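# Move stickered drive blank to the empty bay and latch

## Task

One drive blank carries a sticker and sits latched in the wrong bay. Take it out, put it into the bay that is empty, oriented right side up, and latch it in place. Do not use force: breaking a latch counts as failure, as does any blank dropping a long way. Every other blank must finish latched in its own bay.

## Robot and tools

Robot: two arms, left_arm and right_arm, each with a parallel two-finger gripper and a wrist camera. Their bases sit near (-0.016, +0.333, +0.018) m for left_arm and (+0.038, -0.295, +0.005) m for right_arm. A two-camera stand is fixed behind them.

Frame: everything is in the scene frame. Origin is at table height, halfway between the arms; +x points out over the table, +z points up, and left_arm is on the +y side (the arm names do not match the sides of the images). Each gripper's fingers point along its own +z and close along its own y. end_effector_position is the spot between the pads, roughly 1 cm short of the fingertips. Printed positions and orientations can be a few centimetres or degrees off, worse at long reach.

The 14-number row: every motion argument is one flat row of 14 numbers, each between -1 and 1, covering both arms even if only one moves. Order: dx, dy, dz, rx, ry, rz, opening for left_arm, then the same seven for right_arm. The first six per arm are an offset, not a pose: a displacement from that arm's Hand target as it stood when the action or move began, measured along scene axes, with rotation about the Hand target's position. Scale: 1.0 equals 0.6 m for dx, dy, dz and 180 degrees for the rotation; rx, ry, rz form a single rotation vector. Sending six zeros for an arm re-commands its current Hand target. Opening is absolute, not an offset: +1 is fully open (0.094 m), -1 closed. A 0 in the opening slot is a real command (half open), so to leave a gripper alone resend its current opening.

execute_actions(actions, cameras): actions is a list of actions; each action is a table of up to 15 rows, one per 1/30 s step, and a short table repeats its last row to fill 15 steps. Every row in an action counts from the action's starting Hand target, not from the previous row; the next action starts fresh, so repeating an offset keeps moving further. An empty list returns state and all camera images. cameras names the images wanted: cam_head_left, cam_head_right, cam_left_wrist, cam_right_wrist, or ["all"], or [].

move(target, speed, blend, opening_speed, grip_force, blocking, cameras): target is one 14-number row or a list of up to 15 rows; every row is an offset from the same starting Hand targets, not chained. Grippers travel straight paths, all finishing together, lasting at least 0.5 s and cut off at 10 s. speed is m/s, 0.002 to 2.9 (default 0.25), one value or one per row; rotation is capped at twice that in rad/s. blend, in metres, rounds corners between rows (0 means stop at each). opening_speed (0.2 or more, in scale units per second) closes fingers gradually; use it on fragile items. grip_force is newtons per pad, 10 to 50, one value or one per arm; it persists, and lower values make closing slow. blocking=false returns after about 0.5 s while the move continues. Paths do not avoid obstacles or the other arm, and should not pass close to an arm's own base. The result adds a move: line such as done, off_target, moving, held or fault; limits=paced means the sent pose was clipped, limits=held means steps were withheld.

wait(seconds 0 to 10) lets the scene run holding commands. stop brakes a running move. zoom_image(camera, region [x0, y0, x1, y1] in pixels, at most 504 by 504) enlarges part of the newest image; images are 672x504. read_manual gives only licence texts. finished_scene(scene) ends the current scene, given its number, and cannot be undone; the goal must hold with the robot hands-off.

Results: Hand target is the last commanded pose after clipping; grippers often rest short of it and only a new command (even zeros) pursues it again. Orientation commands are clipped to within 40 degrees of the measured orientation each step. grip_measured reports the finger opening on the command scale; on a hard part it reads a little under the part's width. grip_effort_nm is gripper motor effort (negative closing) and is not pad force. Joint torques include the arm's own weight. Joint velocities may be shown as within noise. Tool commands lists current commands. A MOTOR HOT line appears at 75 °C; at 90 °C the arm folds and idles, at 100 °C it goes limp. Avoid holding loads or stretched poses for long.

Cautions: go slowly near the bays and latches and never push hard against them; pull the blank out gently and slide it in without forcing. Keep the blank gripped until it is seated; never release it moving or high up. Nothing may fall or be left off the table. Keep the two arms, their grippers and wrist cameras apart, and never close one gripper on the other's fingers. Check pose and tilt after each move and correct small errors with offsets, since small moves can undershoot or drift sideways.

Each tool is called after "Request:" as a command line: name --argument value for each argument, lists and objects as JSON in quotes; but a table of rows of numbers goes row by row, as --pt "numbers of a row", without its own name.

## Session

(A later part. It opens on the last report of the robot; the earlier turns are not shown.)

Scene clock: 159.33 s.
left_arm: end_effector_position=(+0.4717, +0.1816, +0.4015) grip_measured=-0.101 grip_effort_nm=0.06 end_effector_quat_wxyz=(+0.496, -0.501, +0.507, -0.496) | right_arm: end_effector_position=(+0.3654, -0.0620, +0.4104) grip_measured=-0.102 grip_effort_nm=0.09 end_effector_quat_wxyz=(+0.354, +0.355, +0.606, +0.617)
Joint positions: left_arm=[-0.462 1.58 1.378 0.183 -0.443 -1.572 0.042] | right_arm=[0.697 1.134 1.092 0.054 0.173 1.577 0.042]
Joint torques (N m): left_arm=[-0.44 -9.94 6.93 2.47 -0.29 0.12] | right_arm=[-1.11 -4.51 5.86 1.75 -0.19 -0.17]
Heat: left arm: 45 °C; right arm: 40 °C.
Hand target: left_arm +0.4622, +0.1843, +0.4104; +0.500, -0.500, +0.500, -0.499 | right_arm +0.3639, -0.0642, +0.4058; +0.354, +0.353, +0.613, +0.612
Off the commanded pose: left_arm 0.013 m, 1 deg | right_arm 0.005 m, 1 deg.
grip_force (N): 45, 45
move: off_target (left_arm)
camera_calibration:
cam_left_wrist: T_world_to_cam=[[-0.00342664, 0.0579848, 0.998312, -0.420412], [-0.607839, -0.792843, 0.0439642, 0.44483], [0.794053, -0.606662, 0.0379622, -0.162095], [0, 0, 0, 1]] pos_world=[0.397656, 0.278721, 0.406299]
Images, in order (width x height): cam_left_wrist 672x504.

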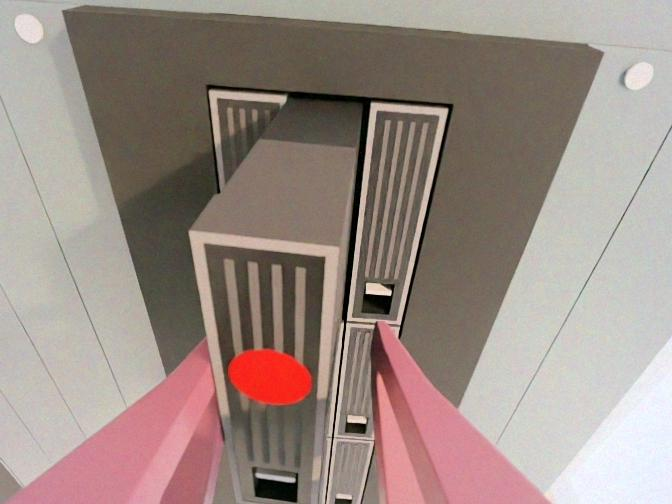

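Request:
move --pt "0 0.0 -0.006 0 0 0 0.2 0 0 0 0 0 0 -0.1" --pt "-0.005 0.035 -0.008 0 0 0 0.2 0 0 0 0 0 0 -0.1" --speed 0.06 --cameras '["cam_left_wrist"]'

Scene clock: 162.20 s.
left_arm: end_effector_position=(+0.4661, +0.2027, +0.3953) grip_measured=+0.199 grip_effort_nm=0.06 end_effector_quat_wxyz=(+0.499, -0.507, +0.506, -0.488) | right_arm: end_effector_position=(+0.3654, -0.0620, +0.4104) grip_measured=-0.102 grip_effort_nm=0.09 end_effector_quat_wxyz=(+0.354, +0.355, +0.606, +0.617)
Joint positions: left_arm=[-0.421 1.532 1.316 0.187 -0.42 -1.572 0.056] | right_arm=[0.697 1.134 1.092 0.054 0.173 1.577 0.042]
Joint torques (N m): left_arm=[0.7 -9.24 7.01 2.64 0.05 0.14] | right_arm=[-1.02 -4.52 5.96 1.76 -0.15 -0.14]
Heat: left arm: 45 °C; right arm: 40 °C.
Hand target: left_arm +0.4592, +0.2053, +0.4056; +0.501, -0.500, +0.500, -0.499 | right_arm +0.3639, -0.0642, +0.4058; +0.354, +0.353, +0.613, +0.612
Off the commanded pose: left_arm 0.013 m, 2 deg | right_arm 0.005 m, 1 deg.
grip_force (N): 45, 45
move: off_target (left_arm)
camera_calibration:
cam_left_wrist: T_world_to_cam=[[0.00517114, 0.0543063, 0.998511, -0.418779], [-0.59335, -0.803584, 0.0467776, 0.452686], [0.804928, -0.592709, 0.0280672, -0.148491], [0, 0, 0, 1]] pos_world=[0.390291, 0.298502, 0.401148]
Images, in order (width x height): cam_left_wrist 672x504.

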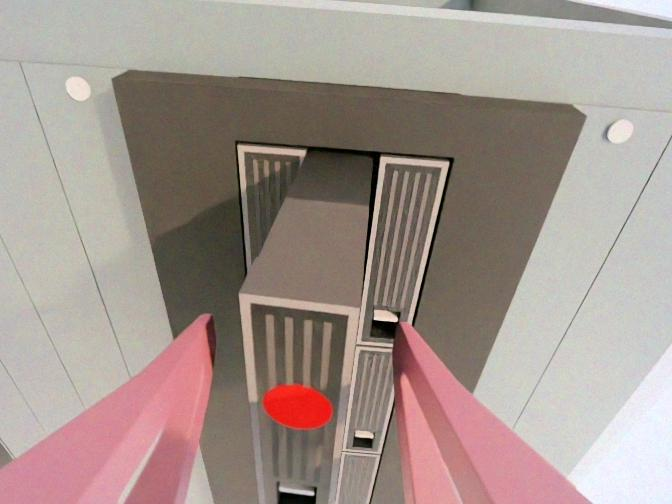

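Request:
move --target '[0.01,0,0,0,0,0,-0.55,0,0,0,0,0,0,-0.1]' --opening_speed 0.4 --cameras '[]'

Request:
move --target '[0,0,0.011,0,0,0,-0.55,0,0,0,0,0,0,-0.1]' --speed 0.06 --cameras '["cam_left_wrist","cam_head_right"]'

Scene clock: 164.97 s.
left_arm: end_effector_position=(+0.4669, +0.2042, +0.3965) grip_measured=-0.416 grip_effort_nm=-0.96 end_effector_quat_wxyz=(+0.499, -0.506, +0.504, -0.490) | right_arm: end_effector_position=(+0.3654, -0.0620, +0.4104) grip_measured=-0.102 grip_effort_nm=0.09 end_effector_quat_wxyz=(+0.354, +0.355, +0.606, +0.617)
Joint positions: left_arm=[-0.415 1.532 1.316 0.192 -0.412 -1.572 0.027] | right_arm=[0.697 1.134 1.092 0.054 0.173 1.577 0.042]
Joint torques (N m): left_arm=[0.84 -7.56 8.83 2.61 0.02 0.13] | right_arm=[-0.96 -4.67 5.98 1.74 -0.19 -0.15]
Heat: left arm: 44 °C; right arm: 40 °C.
Hand target: left_arm +0.4652, +0.2054, +0.4057; +0.501, -0.500, +0.500, -0.499 | right_arm +0.3639, -0.0642, +0.4058; +0.354, +0.353, +0.613, +0.612
Off the commanded pose: left_arm 0.009 m, 1 deg | right_arm 0.005 m, 1 deg.
grip_force (N): 45, 45
move: done
No camera images: "cameras" was empty.

Scene clock: 165.67 s.
left_arm: end_effector_position=(+0.4669, +0.2042, +0.3963) grip_measured=-0.416 grip_effort_nm=-0.96 end_effector_quat_wxyz=(+0.499, -0.506, +0.505, -0.490) | right_arm: end_effector_position=(+0.3654, -0.0620, +0.4104) grip_measured=-0.102 grip_effort_nm=0.09 end_effector_quat_wxyz=(+0.354, +0.355, +0.606, +0.617)
Joint positions: left_arm=[-0.415 1.532 1.316 0.192 -0.412 -1.572 0.027] | right_arm=[0.697 1.134 1.092 0.054 0.173 1.577 0.042]
Joint torques (N m): left_arm=[0.83 -7.56 11.29 2.34 0.03 0.13] | right_arm=[-1.09 -4.53 5.89 1.73 -0.18 -0.11]
Heat: left arm: 44 °C; right arm: 40 °C.
Hand target: left_arm +0.4652, +0.2054, +0.4123; +0.501, -0.500, +0.500, -0.499 | right_arm +0.3639, -0.0642, +0.4058; +0.354, +0.353, +0.613, +0.612
Off the commanded pose: left_arm 0.016 m, 1 deg | right_arm 0.005 m, 1 deg.
grip_force (N): 45, 45
move: off_target (left_arm)
camera_calibration:
cam_left_wrist: T_world_to_cam=[[0.00112635, 0.0562432, 0.998416, -0.418359], [-0.595065, -0.802367, 0.0458706, 0.455281], [0.803677, -0.594174, 0.0325646, -0.149177], [0, 0, 0, 1]] pos_world=[0.391283, 0.300195, 0.401671]
Images, in order (width x height): cam_head_right 672x504, cam_left_wrist 672x504.

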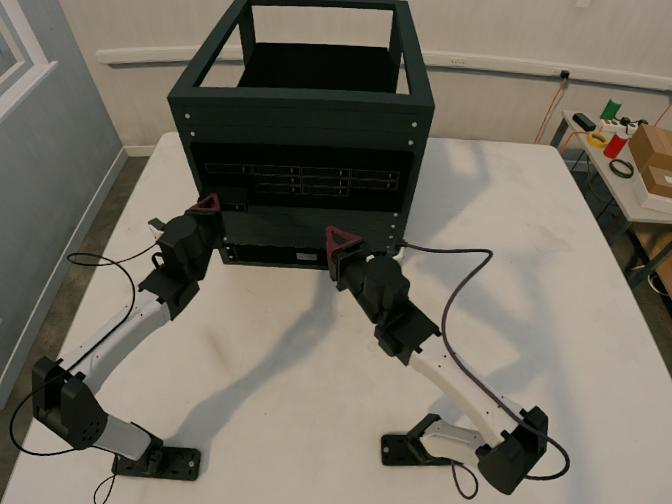

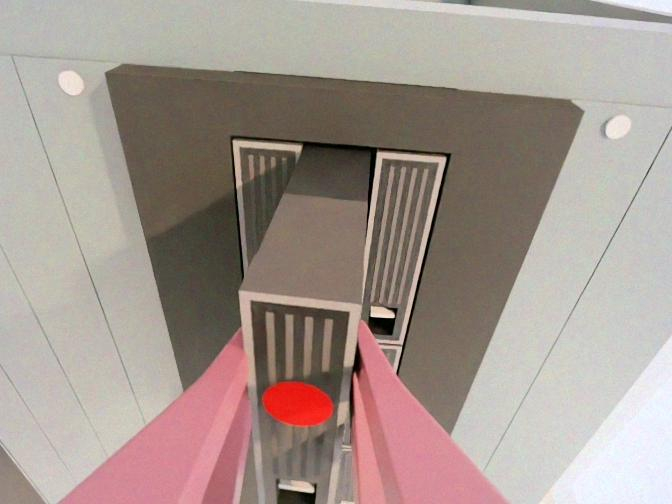

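Request:
move --target '[0,0,0.008,0,0,0,-0.55,0,0,0,0,0,0,-0.1]' --speed 0.06 --cameras '["cam_left_wrist"]'

Scene clock: 166.80 s.
left_arm: end_effector_position=(+0.4667, +0.2043, +0.3982) grip_measured=-0.417 grip_effort_nm=-0.96 end_effector_quat_wxyz=(+0.497, -0.508, +0.508, -0.487) | right_arm: end_effector_position=(+0.3654, -0.0620, +0.4104) grip_measured=-0.102 grip_effort_nm=0.09 end_effector_quat_wxyz=(+0.354, +0.355, +0.606, +0.617)
Joint positions: left_arm=[-0.415 1.532 1.334 0.162 -0.412 -1.575 0.027] | right_arm=[0.697 1.134 1.092 0.054 0.173 1.577 0.042]
Joint torques (N m): left_arm=[0.81 -7.5 11.47 2.46 0.01 0.16] | right_arm=[-1.1 -4.66 5.96 1.72 -0.18 -0.18]
Heat: left arm: 44 °C; right arm: 40 °C.
Hand target: left_arm +0.4652, +0.2054, +0.4171; +0.501, -0.500, +0.500, -0.499 | right_arm +0.3639, -0.0642, +0.4058; +0.354, +0.353, +0.613, +0.612
Off the commanded pose: left_arm 0.019 m, 2 deg | right_arm 0.005 m, 1 deg.
grip_force (N): 45, 45
move: off_target (left_arm)
camera_calibration:
cam_left_wrist: T_world_to_cam=[[0.0116018, 0.0544664, 0.998448, -0.424778], [-0.59451, -0.802489, 0.0506848, 0.45297], [0.804005, -0.594175, 0.0230705, -0.14549], [0, 0, 0, 1]] pos_world=[0.391198, 0.300193, 0.404517]
Images, in order (width x height): cam_left_wrist 672x504.

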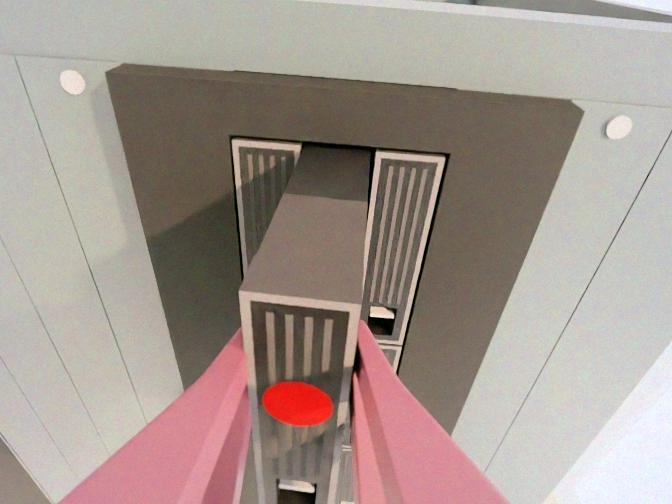

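Request:
move --pt "-0.07 0 0.0 0 0 0 -0.55 0 0 0 0 0 0 -0.1" --pt "-0.13 -0.0 -0.005 0 0 0 -0.55 0 0 0 0 0 0 -0.1" --speed 0.07 --blend 0.02 --cameras '["cam_left_wrist","cam_head_left"]'

Scene clock: 169.53 s.
left_arm: end_effector_position=(+0.3937, +0.2015, +0.4082) grip_measured=-0.417 grip_effort_nm=-0.96 end_effector_quat_wxyz=(+0.494, -0.501, +0.508, -0.497) | right_arm: end_effector_position=(+0.3654, -0.0620, +0.4104) grip_measured=-0.102 grip_effort_nm=0.09 end_effector_quat_wxyz=(+0.354, +0.355, +0.606, +0.617)
Joint positions: left_arm=[-0.518 1.282 1.153 0.108 -0.494 -1.575 0.027] | right_arm=[0.697 1.134 1.092 0.054 0.173 1.577 0.042]
Joint torques (N m): left_arm=[-0.28 -6.52 7.09 2.57 -0.33 0.16] | right_arm=[-0.85 -4.59 5.93 1.77 -0.15 -0.12]
Heat: left arm: 45 °C; right arm: 40 °C.
Hand target: left_arm +0.3872, +0.2053, +0.4140; +0.500, -0.500, +0.500, -0.499 | right_arm +0.3639, -0.0642, +0.4058; +0.354, +0.353, +0.613, +0.612
Off the commanded pose: left_arm 0.010 m, 1 deg | right_arm 0.005 m, 1 deg.
grip_force (N): 45, 45
move: done; blend cut to 0.0181 m at target 1
camera_calibration:
cam_left_wrist: T_world_to_cam=[[-0.00119009, 0.059039, 0.998255, -0.429648], [-0.611924, -0.78958, 0.0459679, 0.413081], [0.790916, -0.610801, 0.037067, -0.0858367], [0, 0, 0, 1]] pos_world=[0.320152, 0.299097, 0.413091]
Images, in order (width x height): cam_head_left 672x504, cam_left_wrist 672x504.

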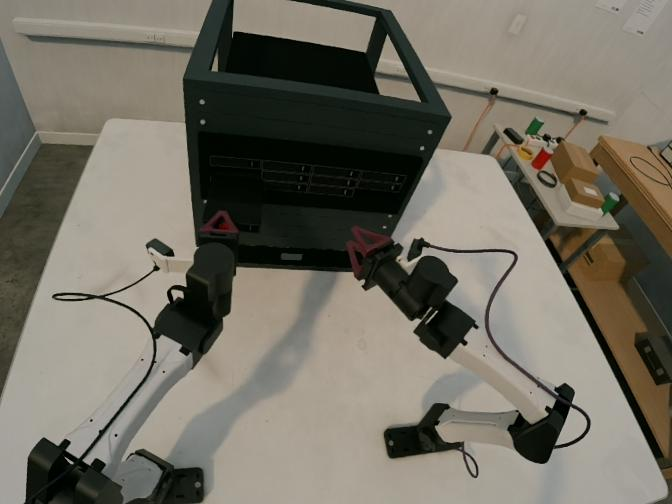

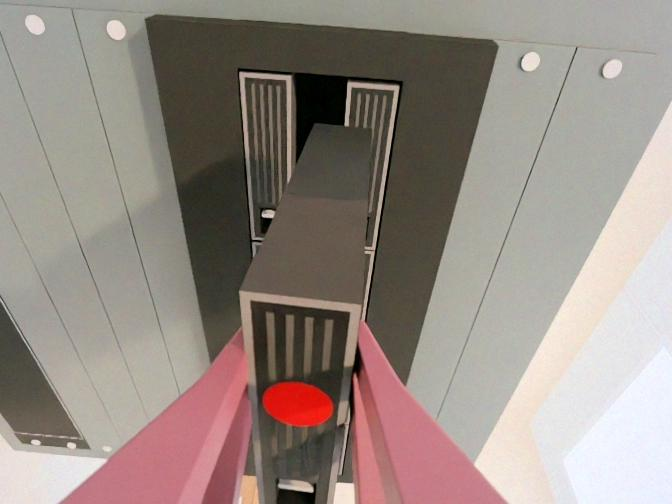

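Request:
move --pt "0 -0.2 -0.0 0 0 0 -0.55 -0.02 0.02 -0.03 0 0 0 0.1" --pt "0 -0.208 -0.0 0 0 0 -0.55 -0.022 0.085 0.012 0 0 0 0.1" --speed 0.12 --blend 0.01 --cameras '["cam_left_wrist","cam_head_left","cam_right_wrist","cam_head_right"]'

Scene clock: 173.03 s.
left_arm: end_effector_position=(+0.3858, +0.0828, +0.4005) grip_measured=-0.417 grip_effort_nm=-0.96 end_effector_quat_wxyz=(+0.497, -0.498, +0.517, -0.488) | right_arm: end_effector_position=(+0.3496, -0.0133, +0.4058) grip_measured=+0.097 grip_effort_nm=0.13 end_effector_quat_wxyz=(+0.347, +0.351, +0.616, +0.614)
Joint positions: left_arm=[-0.843 1.54 1.352 0.144 -0.818 -1.575 0.027] | right_arm=[0.875 1.219 1.142 0.07 0.332 1.577 0.052]
Joint torques (N m): left_arm=[-0.28 -5.46 11.36 2.55 -0.34 0.14] | right_arm=[0.05 -3.43 9.59 1.68 0.17 -0.11]
Heat: left arm: 45 °C; right arm: 40 °C.
Hand target: left_arm +0.3872, +0.0807, +0.4142; +0.500, -0.501, +0.500, -0.499 | right_arm +0.3506, -0.0132, +0.4131; +0.354, +0.353, +0.613, +0.613
Off the commanded pose: left_arm 0.014 m, 2 deg | right_arm 0.007 m, 1 deg.
grip_force (N): 45, 45
move: off_target (left_arm)
camera_calibration:
cam_left_wrist: T_world_to_cam=[[0.0104031, 0.0365668, 0.999277, -0.417952], [-0.611889, -0.790156, 0.0352845, 0.319222], [0.790875, -0.611814, 0.0141548, -0.142615], [0, 0, 0, 1]] pos_world=[0.312467, 0.180264, 0.408405]
cam_right_wrist: T_world_to_cam=[[-0.00450988, -0.0553914, -0.998455, 0.397189], [-0.920054, 0.391398, -0.0175579, 0.36568], [0.391766, 0.918553, -0.0527282, 0.0136224], [0, 0, 0, 1]] pos_world=[0.3329, -0.133638, 0.403714]

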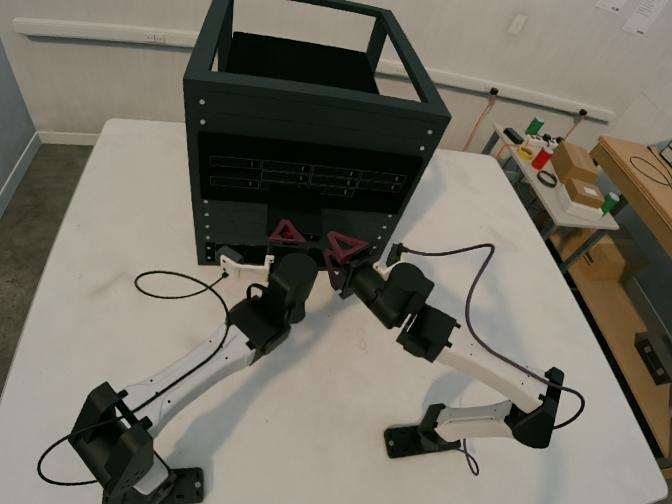

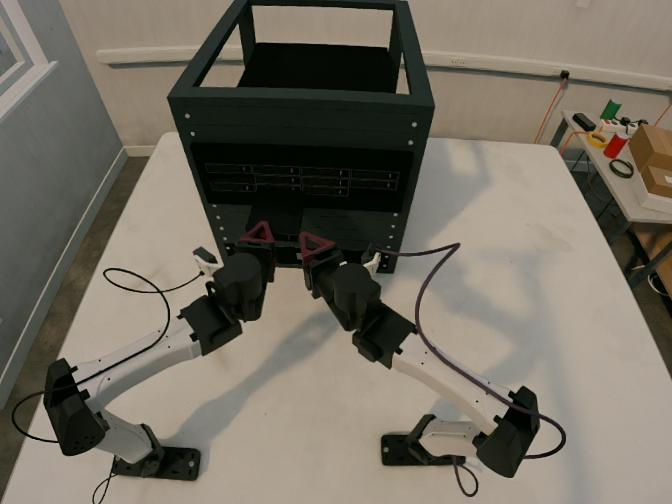

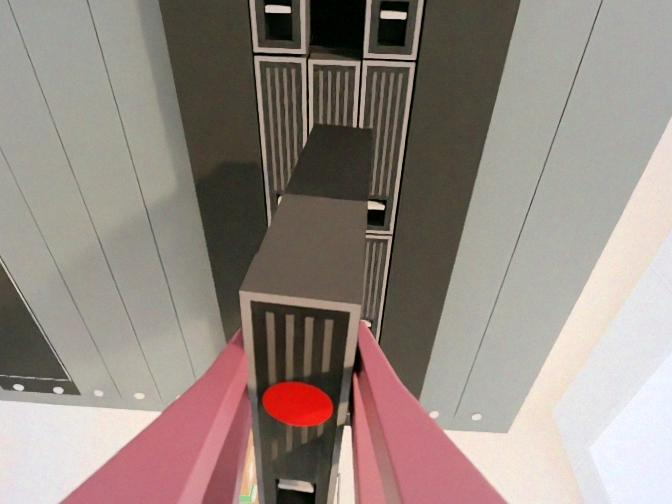

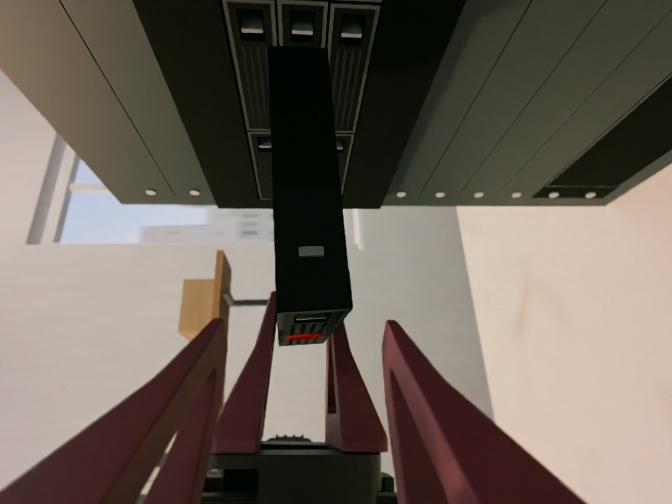

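Request:
move --target '[0,0,0,0,0,0,-0.55,0.055,0.038,-0.001,0,0,0,0.1]' --speed 0.05 --cameras '["cam_left_wrist","cam_right_wrist"]'

Scene clock: 174.83 s.
left_arm: end_effector_position=(+0.3858, +0.0827, +0.4005) grip_measured=-0.417 grip_effort_nm=-0.96 end_effector_quat_wxyz=(+0.497, -0.498, +0.517, -0.488) | right_arm: end_effector_position=(+0.3810, +0.0091, +0.3966) grip_measured=+0.097 grip_effort_nm=0.13 end_effector_quat_wxyz=(+0.350, +0.359, +0.624, +0.599)
Joint positions: left_arm=[-0.843 1.54 1.352 0.144 -0.818 -1.575 0.027] | right_arm=[0.852 1.364 1.24 0.086 0.327 1.577 0.052]
Joint torques (N m): left_arm=[-0.27 -5.5 11.36 2.55 -0.34 0.13] | right_arm=[-1.11 -4.94 9.98 1.97 -0.13 -0.15]
Heat: left arm: 45 °C; right arm: 41 °C.
Hand target: left_arm +0.3871, +0.0806, +0.4142; +0.500, -0.500, +0.500, -0.499 | right_arm +0.3836, +0.0095, +0.4125; +0.354, +0.353, +0.612, +0.613
Off the commanded pose: left_arm 0.014 m, 2 deg | right_arm 0.016 m, 2 deg.
grip_force (N): 45, 45
move: off_target (left_arm, right_arm)
camera_calibration:
cam_left_wrist: T_world_to_cam=[[0.0104031, 0.0365668, 0.999277, -0.417948], [-0.611889, -0.790156, 0.0352845, 0.319081], [0.790875, -0.611814, 0.0141548, -0.142597], [0, 0, 0, 1]] pos_world=[0.312367, 0.180164, 0.408405]
cam_right_wrist: T_world_to_cam=[[-0.0269629, -0.0794726, -0.996472, 0.397414], [-0.913327, 0.407153, -0.00775896, 0.379018], [0.406334, 0.909896, -0.0835625, -0.013042], [0, 0, 0, 1]] pos_world=[0.362182, -0.110868, 0.397863]
Images, in order (width x height): cam_left_wrist 672x504, cam_right_wrist 672x504.

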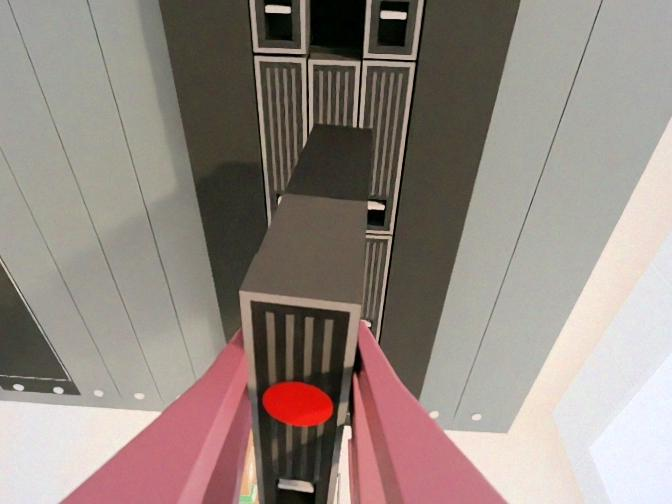

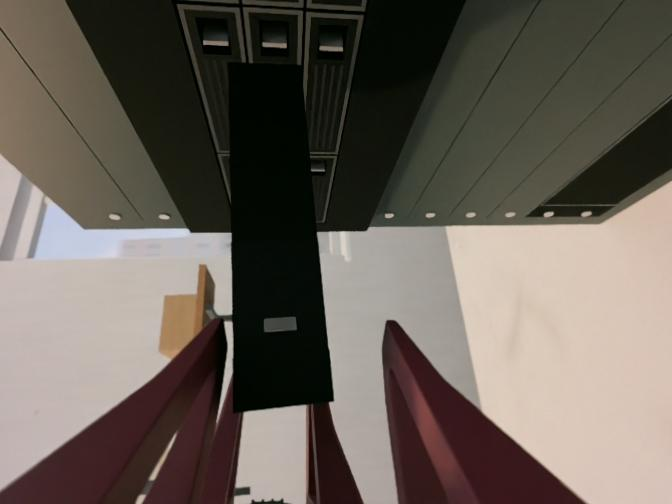

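Request:
move --pt "0 0 0 0 0 0 -0.55 -0.045 -0.025 0.02 0 0 0 0.1" --pt "0 0 0 0 0 0 -0.55 -0.01 -0.005 0.019 0 0 0 0.1" --speed 0.06 --cameras '["cam_right_wrist"]'

Scene clock: 177.23 s.
left_arm: end_effector_position=(+0.3853, +0.0820, +0.4037) grip_measured=-0.417 grip_effort_nm=-0.96 end_effector_quat_wxyz=(+0.496, -0.498, +0.513, -0.493) | right_arm: end_effector_position=(+0.3757, +0.0066, +0.4092) grip_measured=+0.097 grip_effort_nm=0.13 end_effector_quat_wxyz=(+0.350, +0.359, +0.623, +0.601)
Joint positions: left_arm=[-0.845 1.54 1.356 0.152 -0.819 -1.575 0.027] | right_arm=[0.859 1.35 1.276 0.039 0.334 1.577 0.052]
Joint torques (N m): left_arm=[-0.03 -5.45 11.08 2.45 -0.32 0.15] | right_arm=[-1.01 -4.83 9.73 1.93 -0.12 -0.13]
Heat: left arm: 45 °C; right arm: 41 °C.
Hand target: left_arm +0.3872, +0.0806, +0.4142; +0.501, -0.500, +0.500, -0.499 | right_arm +0.3777, +0.0065, +0.4239; +0.354, +0.353, +0.613, +0.612
Off the commanded pose: left_arm 0.011 m, 2 deg | right_arm 0.015 m, 2 deg.
grip_force (N): 45, 45
move: off_target (left_arm, right_arm)
camera_calibration:
cam_right_wrist: T_world_to_cam=[[-0.0242415, -0.0768509, -0.996748, 0.408681], [-0.913438, 0.406876, -0.00915545, 0.376001], [0.406256, 0.910245, -0.0800618, -0.00890935], [0, 0, 0, 1]] pos_world=[0.35698, -0.113468, 0.410081]
Images, in order (width x height): cam_right_wrist 672x504.

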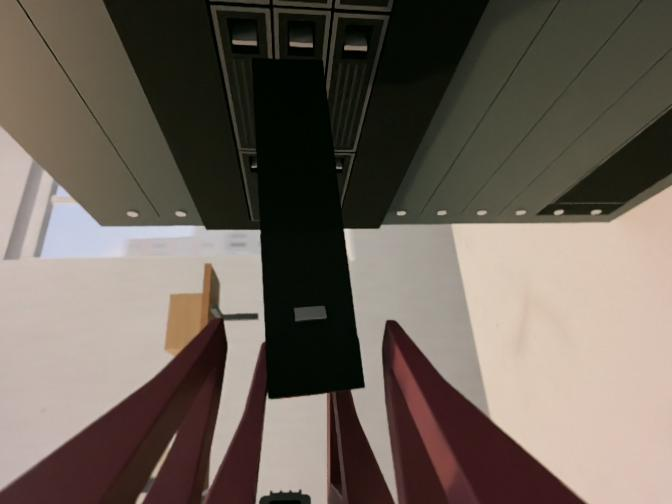

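Request:
move --target '[0,0,0,0,0,0,-0.55,0.03,0.017,0.005,0.0056,-0.0096,0,0.1]' --speed 0.06 --cameras '["cam_right_wrist","cam_left_wrist"]'

Scene clock: 179.50 s.
left_arm: end_effector_position=(+0.3853, +0.0820, +0.4037) grip_measured=-0.417 grip_effort_nm=-0.95 end_effector_quat_wxyz=(+0.496, -0.498, +0.513, -0.493) | right_arm: end_effector_position=(+0.3931, +0.0164, +0.4127) grip_measured=+0.097 grip_effort_nm=0.13 end_effector_quat_wxyz=(+0.355, +0.354, +0.611, +0.612)
Joint positions: left_arm=[-0.845 1.54 1.356 0.152 -0.819 -1.575 0.027] | right_arm=[0.838 1.417 1.309 0.11 0.313 1.57 0.052]
Joint torques (N m): left_arm=[-0.06 -5.38 11.1 2.45 -0.33 0.15] | right_arm=[-1.07 -5.12 9.72 1.99 -0.15 -0.18]
Heat: left arm: 45 °C; right arm: 41 °C.
Hand target: left_arm +0.3872, +0.0806, +0.4142; +0.501, -0.500, +0.500, -0.499 | right_arm +0.3957, +0.0168, +0.4268; +0.360, +0.347, +0.602, +0.623
Off the commanded pose: left_arm 0.011 m, 2 deg | right_arm 0.014 m, 2 deg.
grip_force (N): 45, 45
move: off_target (left_arm, right_arm)
camera_calibration:
cam_left_wrist: T_world_to_cam=[[0.00244245, 0.0452981, 0.998971, -0.41863], [-0.613363, -0.788921, 0.0372731, 0.317719], [0.789797, -0.612823, 0.0258573, -0.146943], [0, 0, 0, 1]] pos_world=[0.311954, 0.179569, 0.410156]
cam_right_wrist: T_world_to_cam=[[0.00293334, -0.0555367, -0.998452, 0.402943], [-0.912863, 0.40748, -0.025347, 0.394395], [0.408257, 0.911524, -0.0495021, -0.0380121], [0, 0, 0, 1]] pos_world=[0.374365, -0.103681, 0.410434]
Images, in order (width x height): cam_left_wrist 672x504, cam_right_wrist 672x504.

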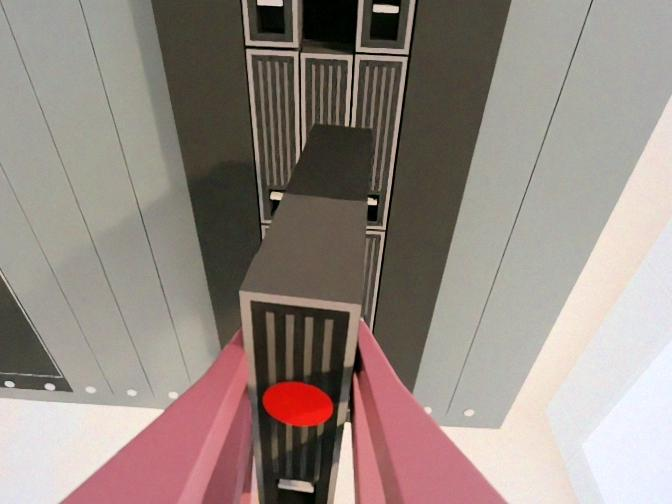

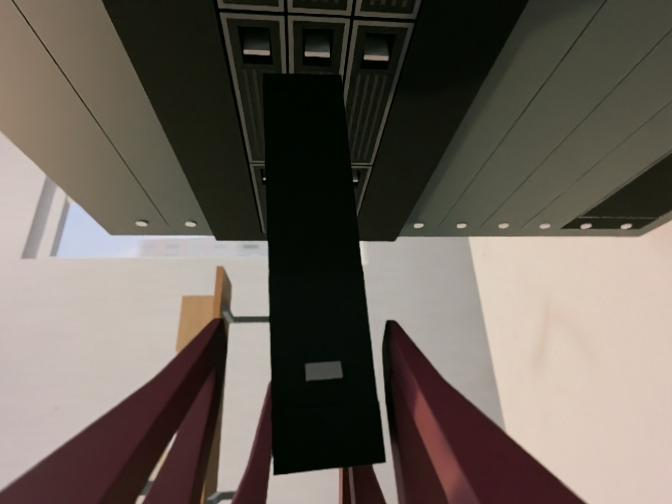

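Request:
move --pt "0 0 0 0 0 0 -0.55 -0.015 -0.01 0.0 0 0 0.0667 0.1" --pt "0 0 0 0 0 0 -0.55 0.03 0.012 0.0 0 0 0.0667 0.1" --speed 0.06 --cameras '["cam_right_wrist","cam_head_left"]'

Scene clock: 184.90 s.
left_arm: end_effector_position=(+0.3853, +0.0820, +0.4046) grip_measured=-0.417 grip_effort_nm=-0.96 end_effector_quat_wxyz=(+0.496, -0.498, +0.511, -0.494) | right_arm: end_effector_position=(+0.4115, +0.0239, +0.4122) grip_measured=+0.097 grip_effort_nm=0.12 end_effector_quat_wxyz=(+0.289, +0.289, +0.646, +0.645)
Joint positions: left_arm=[-0.845 1.54 1.356 0.156 -0.819 -1.575 0.027] | right_arm=[0.698 1.469 1.353 0.115 -0.035 1.57 0.052]
Joint torques (N m): left_arm=[-0.03 -5.38 11.1 2.41 -0.33 0.15] | right_arm=[-1.07 -5.81 9.72 2 -0.14 -0.04]
Heat: left arm: 45 °C; right arm: 42 °C.
Hand target: left_arm +0.3872, +0.0806, +0.4143; +0.501, -0.500, +0.500, -0.499 | right_arm +0.4136, +0.0239, +0.4269; +0.292, +0.282, +0.635, +0.657
Off the commanded pose: left_arm 0.010 m, 2 deg | right_arm 0.015 m, 2 deg.
grip_force (N): 45, 45
move: off_target (right_arm)
camera_calibration:
cam_right_wrist: T_world_to_cam=[[0.0132415, -0.0552221, -0.998386, 0.398651], [-0.977505, 0.209478, -0.0245511, 0.439141], [0.210496, 0.976253, -0.0512061, 0.0280464], [0, 0, 0, 1]] pos_world=[0.41808, -0.0973565, 0.410226]
Images, in order (width x height): cam_head_left 672x504, cam_right_wrist 672x504.

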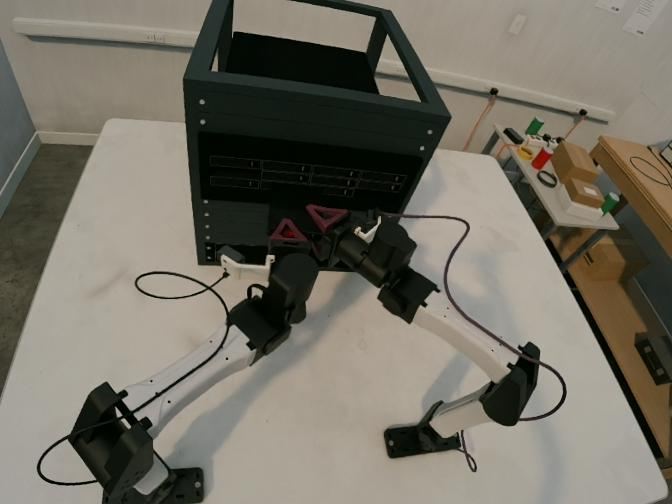

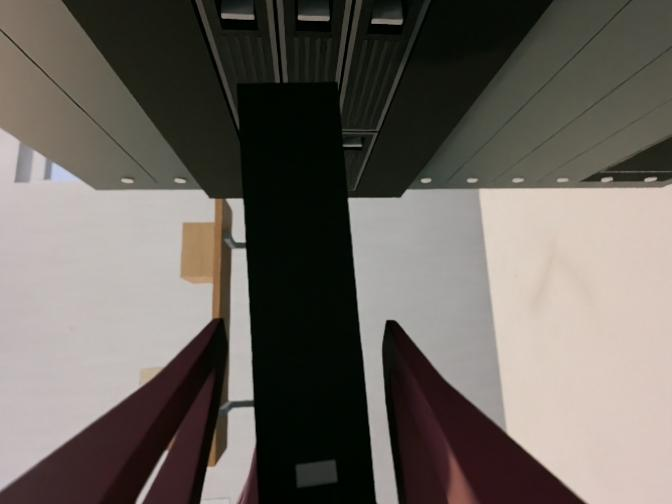

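Request:
move --target '[0,0,0,0,0,0,-0.55,0,0,0,0,0,0,-0.55]' --opening_speed 0.3 --cameras '["cam_left_wrist","cam_right_wrist"]'

Scene clock: 187.80 s.
left_arm: end_effector_position=(+0.3853, +0.0824, +0.4072) grip_measured=-0.435 grip_effort_nm=-0.96 end_effector_quat_wxyz=(+0.494, -0.501, +0.506, -0.499) | right_arm: end_effector_position=(+0.4113, +0.0242, +0.4144) grip_measured=-0.406 grip_effort_nm=-0.95 end_effector_quat_wxyz=(+0.292, +0.284, +0.644, +0.647)
Joint positions: left_arm=[-0.845 1.54 1.36 0.16 -0.821 -1.585 0.027] | right_arm=[0.698 1.469 1.353 0.123 -0.038 1.563 0.028]
Joint torques (N m): left_arm=[-0.06 -5.33 10.73 2.37 -0.31 0.25] | right_arm=[-1.16 -5.87 9.91 1.96 -0.16 0.02]
Heat: left arm: 45 °C; right arm: 42 °C.
Hand target: left_arm +0.3872, +0.0806, +0.4142; +0.501, -0.501, +0.500, -0.499 | right_arm +0.4137, +0.0239, +0.4269; +0.293, +0.282, +0.635, +0.657
Off the commanded pose: left_arm 0.008 m, 1 deg | right_arm 0.013 m, 2 deg.
grip_force (N): 45, 45
move: off_target (right_arm)
camera_calibration:
cam_left_wrist: T_world_to_cam=[[-0.00588109, 0.0637827, 0.997946, -0.420018], [-0.611758, -0.789656, 0.0468648, 0.313444], [0.791023, -0.610226, 0.0436636, -0.154691], [0, 0, 0, 1]] pos_world=[0.311646, 0.179906, 0.41122]
cam_right_wrist: T_world_to_cam=[[0.0249416, -0.0549649, -0.998177, 0.395931], [-0.97762, 0.207305, -0.0358433, 0.443609], [0.208897, 0.976731, -0.0485642, 0.0274928], [0, 0, 0, 1]] pos_world=[0.418063, -0.0970531, 0.412445]
Images, in order (width x height): cam_left_wrist 672x504, cam_right_wrist 672x504.

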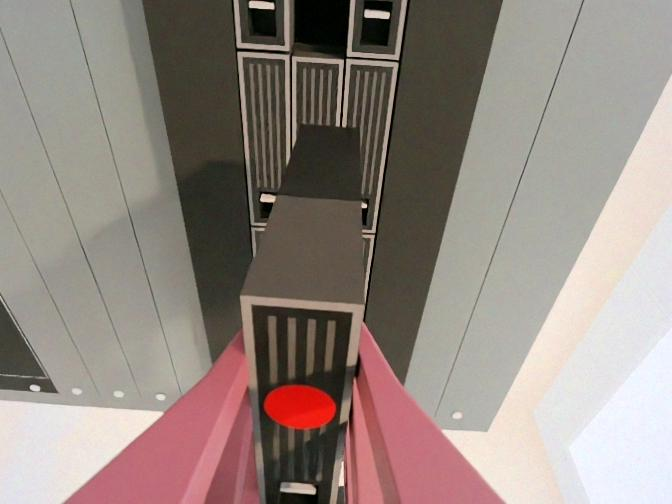

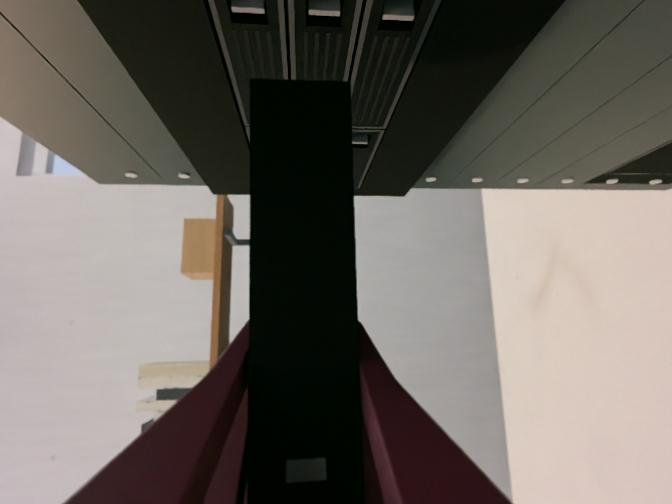

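Request:
move --target '[0,0,0,0,0,0,0.0,0,0,0,0,0,0,-0.55]' --opening_speed 0.4 --cameras '["cam_left_wrist","cam_right_wrist"]'

Scene clock: 189.83 s.
left_arm: end_effector_position=(+0.3853, +0.0825, +0.4073) grip_measured=-0.001 grip_effort_nm=0.05 end_effector_quat_wxyz=(+0.495, -0.500, +0.507, -0.498) | right_arm: end_effector_position=(+0.4112, +0.0243, +0.4144) grip_measured=-0.408 grip_effort_nm=-0.95 end_effector_quat_wxyz=(+0.291, +0.285, +0.644, +0.647)
Joint positions: left_arm=[-0.845 1.54 1.36 0.16 -0.821 -1.581 0.047] | right_arm=[0.698 1.469 1.353 0.123 -0.038 1.564 0.028]
Joint torques (N m): left_arm=[-0.03 -5.33 10.73 2.35 -0.3 0.22] | right_arm=[-1.03 -5.75 9.77 1.95 -0.18 0.04]
Heat: left arm: 45 °C; right arm: 43 °C.
Hand target: left_arm +0.3872, +0.0806, +0.4142; +0.501, -0.500, +0.500, -0.499 | right_arm +0.4137, +0.0239, +0.4269; +0.293, +0.282, +0.635, +0.657
Off the commanded pose: left_arm 0.007 m, 1 deg | right_arm 0.013 m, 2 deg.
grip_force (N): 45, 45
move: off_target (right_arm)
camera_calibration:
cam_left_wrist: T_world_to_cam=[[-0.00640471, 0.0605041, 0.998147, -0.419745], [-0.611579, -0.789961, 0.0439604, 0.314617], [0.791157, -0.610164, 0.0420625, -0.154104], [0, 0, 0, 1]] pos_world=[0.311646, 0.179903, 0.411618]
cam_right_wrist: T_world_to_cam=[[0.0239764, -0.0538293, -0.998262, 0.396289], [-0.977748, 0.206902, -0.0346404, 0.443099], [0.208407, 0.97688, -0.0476708, 0.027237], [0, 0, 0, 1]] pos_world=[0.418061, -0.0969531, 0.412248]
Images, in order (width x height): cam_left_wrist 672x504, cam_right_wrist 672x504.

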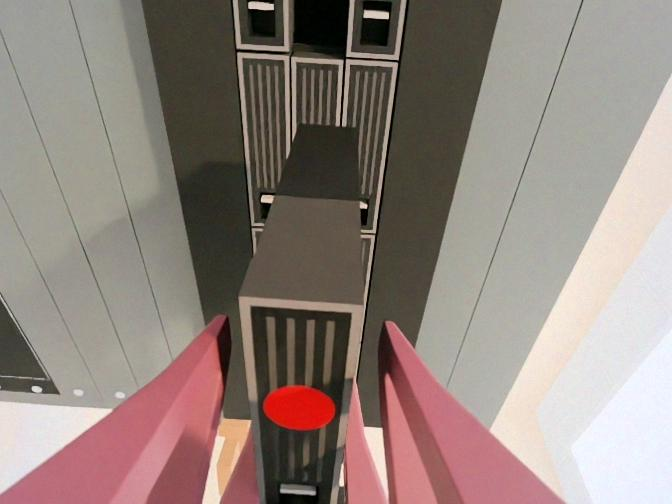

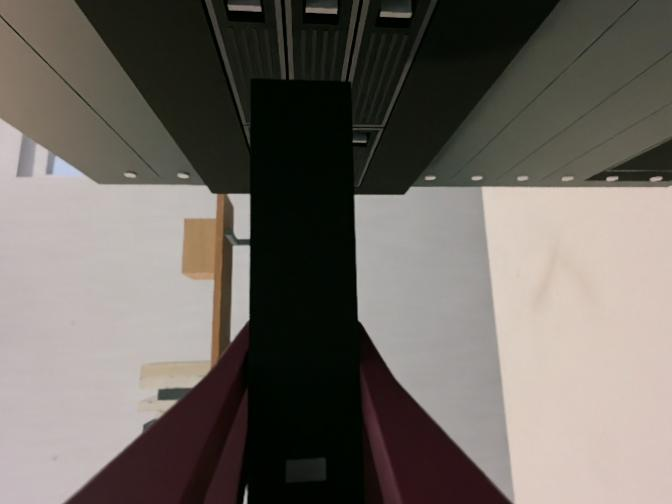

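Request:
move --pt "-0.12 0.0 0 0 0 0 0.0 0 0 0 0 0 0 -0.55" --pt "-0.14 0.2 0.0 0 0 0 0.0 0 0 0 0 0 0 -0.55" --speed 0.2 --blend 0.02 --cameras '["cam_right_wrist","cam_head_right"]'

Scene clock: 192.40 s.
left_arm: end_effector_position=(+0.3025, +0.2013, +0.4204) grip_measured=-0.001 grip_effort_nm=0.05 end_effector_quat_wxyz=(+0.500, -0.505, +0.489, -0.506) | right_arm: end_effector_position=(+0.4112, +0.0243, +0.4144) grip_measured=-0.408 grip_effort_nm=-0.96 end_effector_quat_wxyz=(+0.291, +0.285, +0.644, +0.647)
Joint positions: left_arm=[-0.761 1.007 1.015 0.008 -0.758 -1.581 0.047] | right_arm=[0.698 1.469 1.353 0.123 -0.038 1.564 0.028]
Joint torques (N m): left_arm=[0.8 -2.22 6.6 2.21 0.04 0.2] | right_arm=[-0.88 -5.83 9.81 1.93 -0.11 0.04]
Heat: left arm: 45 °C; right arm: 43 °C.
Hand target: left_arm +0.3032, +0.2006, +0.4141; +0.500, -0.501, +0.500, -0.499 | right_arm +0.4137, +0.0239, +0.4269; +0.293, +0.282, +0.635, +0.657
Off the commanded pose: left_arm 0.006 m, 2 deg | right_arm 0.013 m, 2 deg.
grip_force (N): 45, 45
move: off_target (right_arm)
camera_calibration:
cam_right_wrist: T_world_to_cam=[[0.0239764, -0.0538293, -0.998262, 0.396289], [-0.977748, 0.206902, -0.0346404, 0.443099], [0.208407, 0.97688, -0.0476708, 0.027237], [0, 0, 0, 1]] pos_world=[0.418061, -0.0969531, 0.412248]
Images, in order (width x height): cam_head_right 672x504, cam_right_wrist 672x504.

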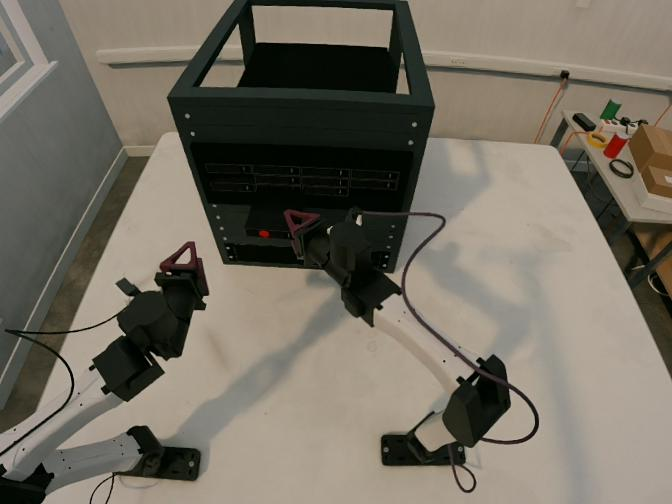

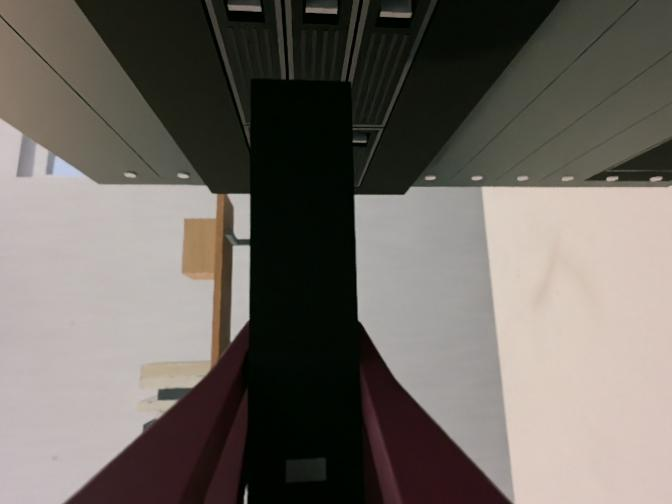

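Request:
move --pt "0.03 0.03 0.03 0 0 0 -0.5 -0.1 -0.0 -0.03 0 0 0 -0.55" --pt "0.03 0.03 0.03 0 0 0 -0.5 -0.1 -0.348 -0.10 0 0 0 -0.55" --pt "0.03 0.03 0.03 0 0 0 -0.5 0.0 -0.348 -0.055 0 0 0 -0.55" --speed 0.13 --blend 0.02 --cameras '["cam_right_wrist","cam_head_right"]'

Scene clock: 196.40 s.
left_arm: end_effector_position=(+0.3196, +0.2192, +0.4232) grip_measured=-0.499 grip_effort_nm=-0.08 end_effector_quat_wxyz=(+0.500, -0.505, +0.500, -0.495) | right_arm: end_effector_position=(+0.4139, -0.1861, +0.3766) grip_measured=-0.408 grip_effort_nm=-0.95 end_effector_quat_wxyz=(+0.283, +0.299, +0.641, +0.648)
Joint positions: left_arm=[-0.635 1.023 1.058 -0.048 -0.631 -1.579 0.024] | right_arm=[-0.02 1.181 0.997 0.183 -0.746 1.595 0.028]
Joint torques (N m): left_arm=[0.94 -1.24 10.76 2.31 0.02 0.2] | right_arm=[-0.54 -3.47 10.02 1.99 -0.25 -0.01]
Heat: left arm: 45 °C; right arm: 43 °C.
Hand target: left_arm +0.3212, +0.2186, +0.4321; +0.501, -0.501, +0.500, -0.499 | right_arm +0.4137, -0.1848, +0.3940; +0.293, +0.282, +0.635, +0.657
Off the commanded pose: left_arm 0.009 m, 1 deg | right_arm 0.017 m, 3 deg.
grip_force (N): 45, 45
move: off_target (right_arm)
camera_calibration:
cam_right_wrist: T_world_to_cam=[[-0.00376078, -0.0366389, -0.999321, 0.362244], [-0.976034, 0.217575, -0.00430398, 0.477855], [0.217585, 0.975356, -0.036579, 0.222159], [0, 0, 0, 1]] pos_world=[0.419426, -0.307382, 0.372182]
Images, in order (width x height): cam_head_right 672x504, cam_right_wrist 672x504.

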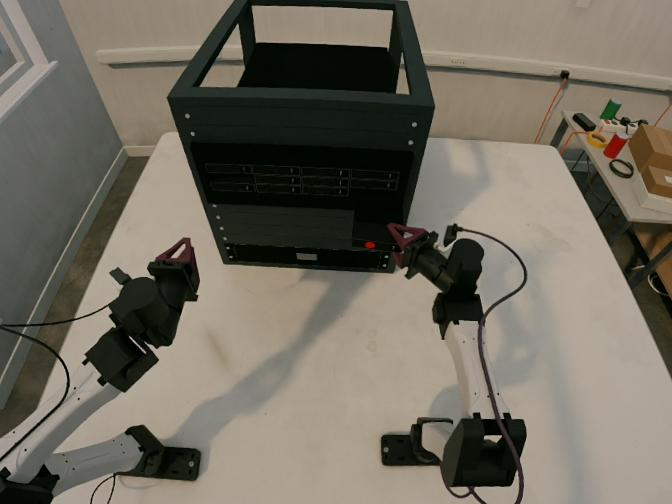

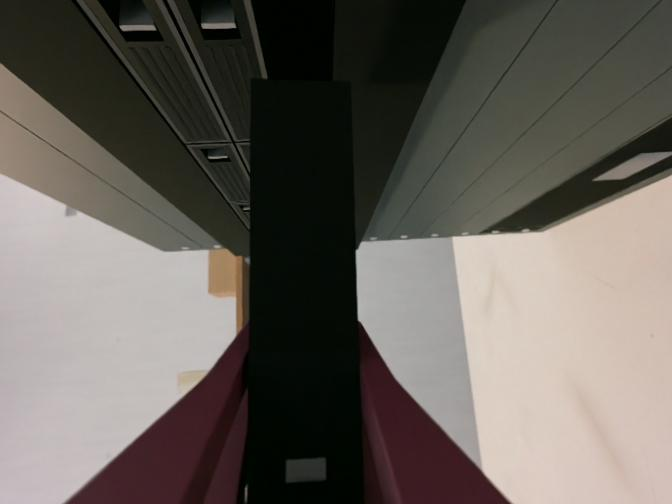

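Request:
move --target '[0.0,0.003,0.012,0.412,-0.284,-0.130,-0.5,0.0,0,0,0,0,0,-0.55]' --speed 0.5 --cameras '["cam_left_wrist","cam_head_right"]'

Scene clock: 200.53 s.
left_arm: end_effector_position=(+0.3216, +0.2205, +0.4290) grip_measured=-0.499 grip_effort_nm=-0.08 end_effector_quat_wxyz=(+0.735, +0.222, +0.536, -0.351) | right_arm: end_effector_position=(+0.4139, -0.1860, +0.3766) grip_measured=-0.408 grip_effort_nm=-0.95 end_effector_quat_wxyz=(+0.283, +0.299, +0.641, +0.648)
Joint positions: left_arm=[0.027 1.155 0.77 0.882 0.815 -0.43 0.024] | right_arm=[-0.02 1.181 0.997 0.183 -0.746 1.595 0.028]
Joint torques (N m): left_arm=[0.81 -2.03 10.59 2.02 -0.13 0.14] | right_arm=[-0.65 -3.45 9.95 1.99 -0.21 0.02]
Heat: left arm: 45 °C; right arm: 44 °C.
Hand target: left_arm +0.3212, +0.2204, +0.4394; +0.742, +0.235, +0.524, -0.345 | right_arm +0.4137, -0.1848, +0.3940; +0.293, +0.282, +0.635, +0.657
Off the commanded pose: left_arm 0.010 m, 2 deg | right_arm 0.017 m, 3 deg.
grip_force (N): 45, 45
move: off_target (right_arm)
camera_calibration:
cam_left_wrist: T_world_to_cam=[[-0.776483, -0.621311, 0.105101, 0.330961], [-0.270202, 0.177612, -0.946279, 0.485491], [0.569267, -0.763168, -0.305793, 0.233997], [0, 0, 0, 1]] pos_world=[0.25496, 0.29798, 0.49618]
Images, in order (width x height): cam_head_right 672x504, cam_left_wrist 672x504.

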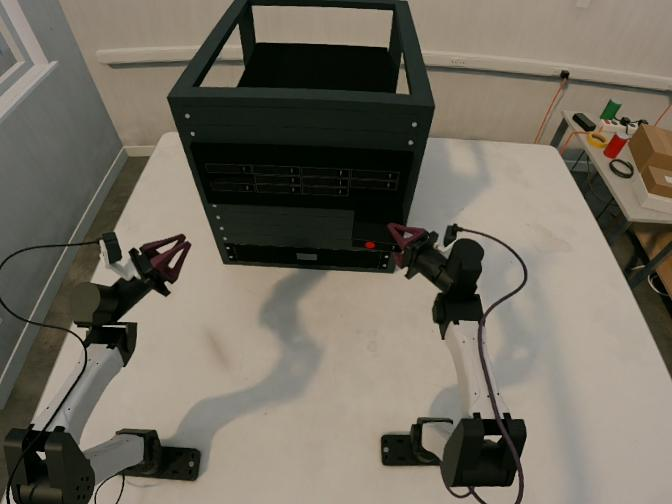

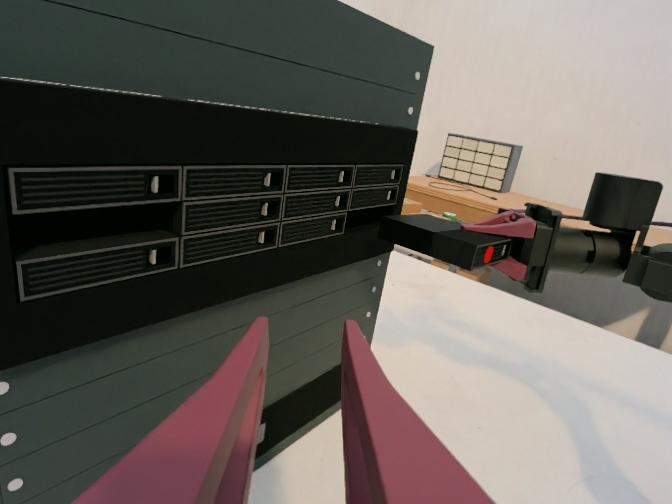

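Request:
zoom_image --camera "cam_left_wrist" --region '[270, 140, 570, 300]'

Request:
zoom_image --camera "cam_right_wrist" --region '[180, 0, 480, 240]'

Scaled by 1.680 from the camera's 672x504 image, which has a finer 960x720 frame.

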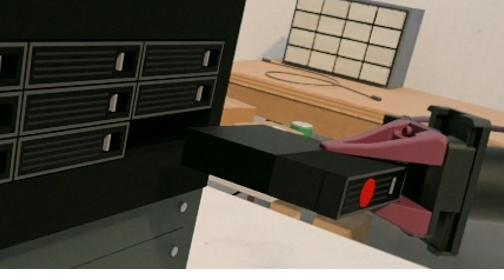

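This scene's latest camera images include none from cam_right_wrist. They are from: cam_head_right, cam_left_wrist. cam_right_wrist's image comes with the result of a call that names it in "cameras".


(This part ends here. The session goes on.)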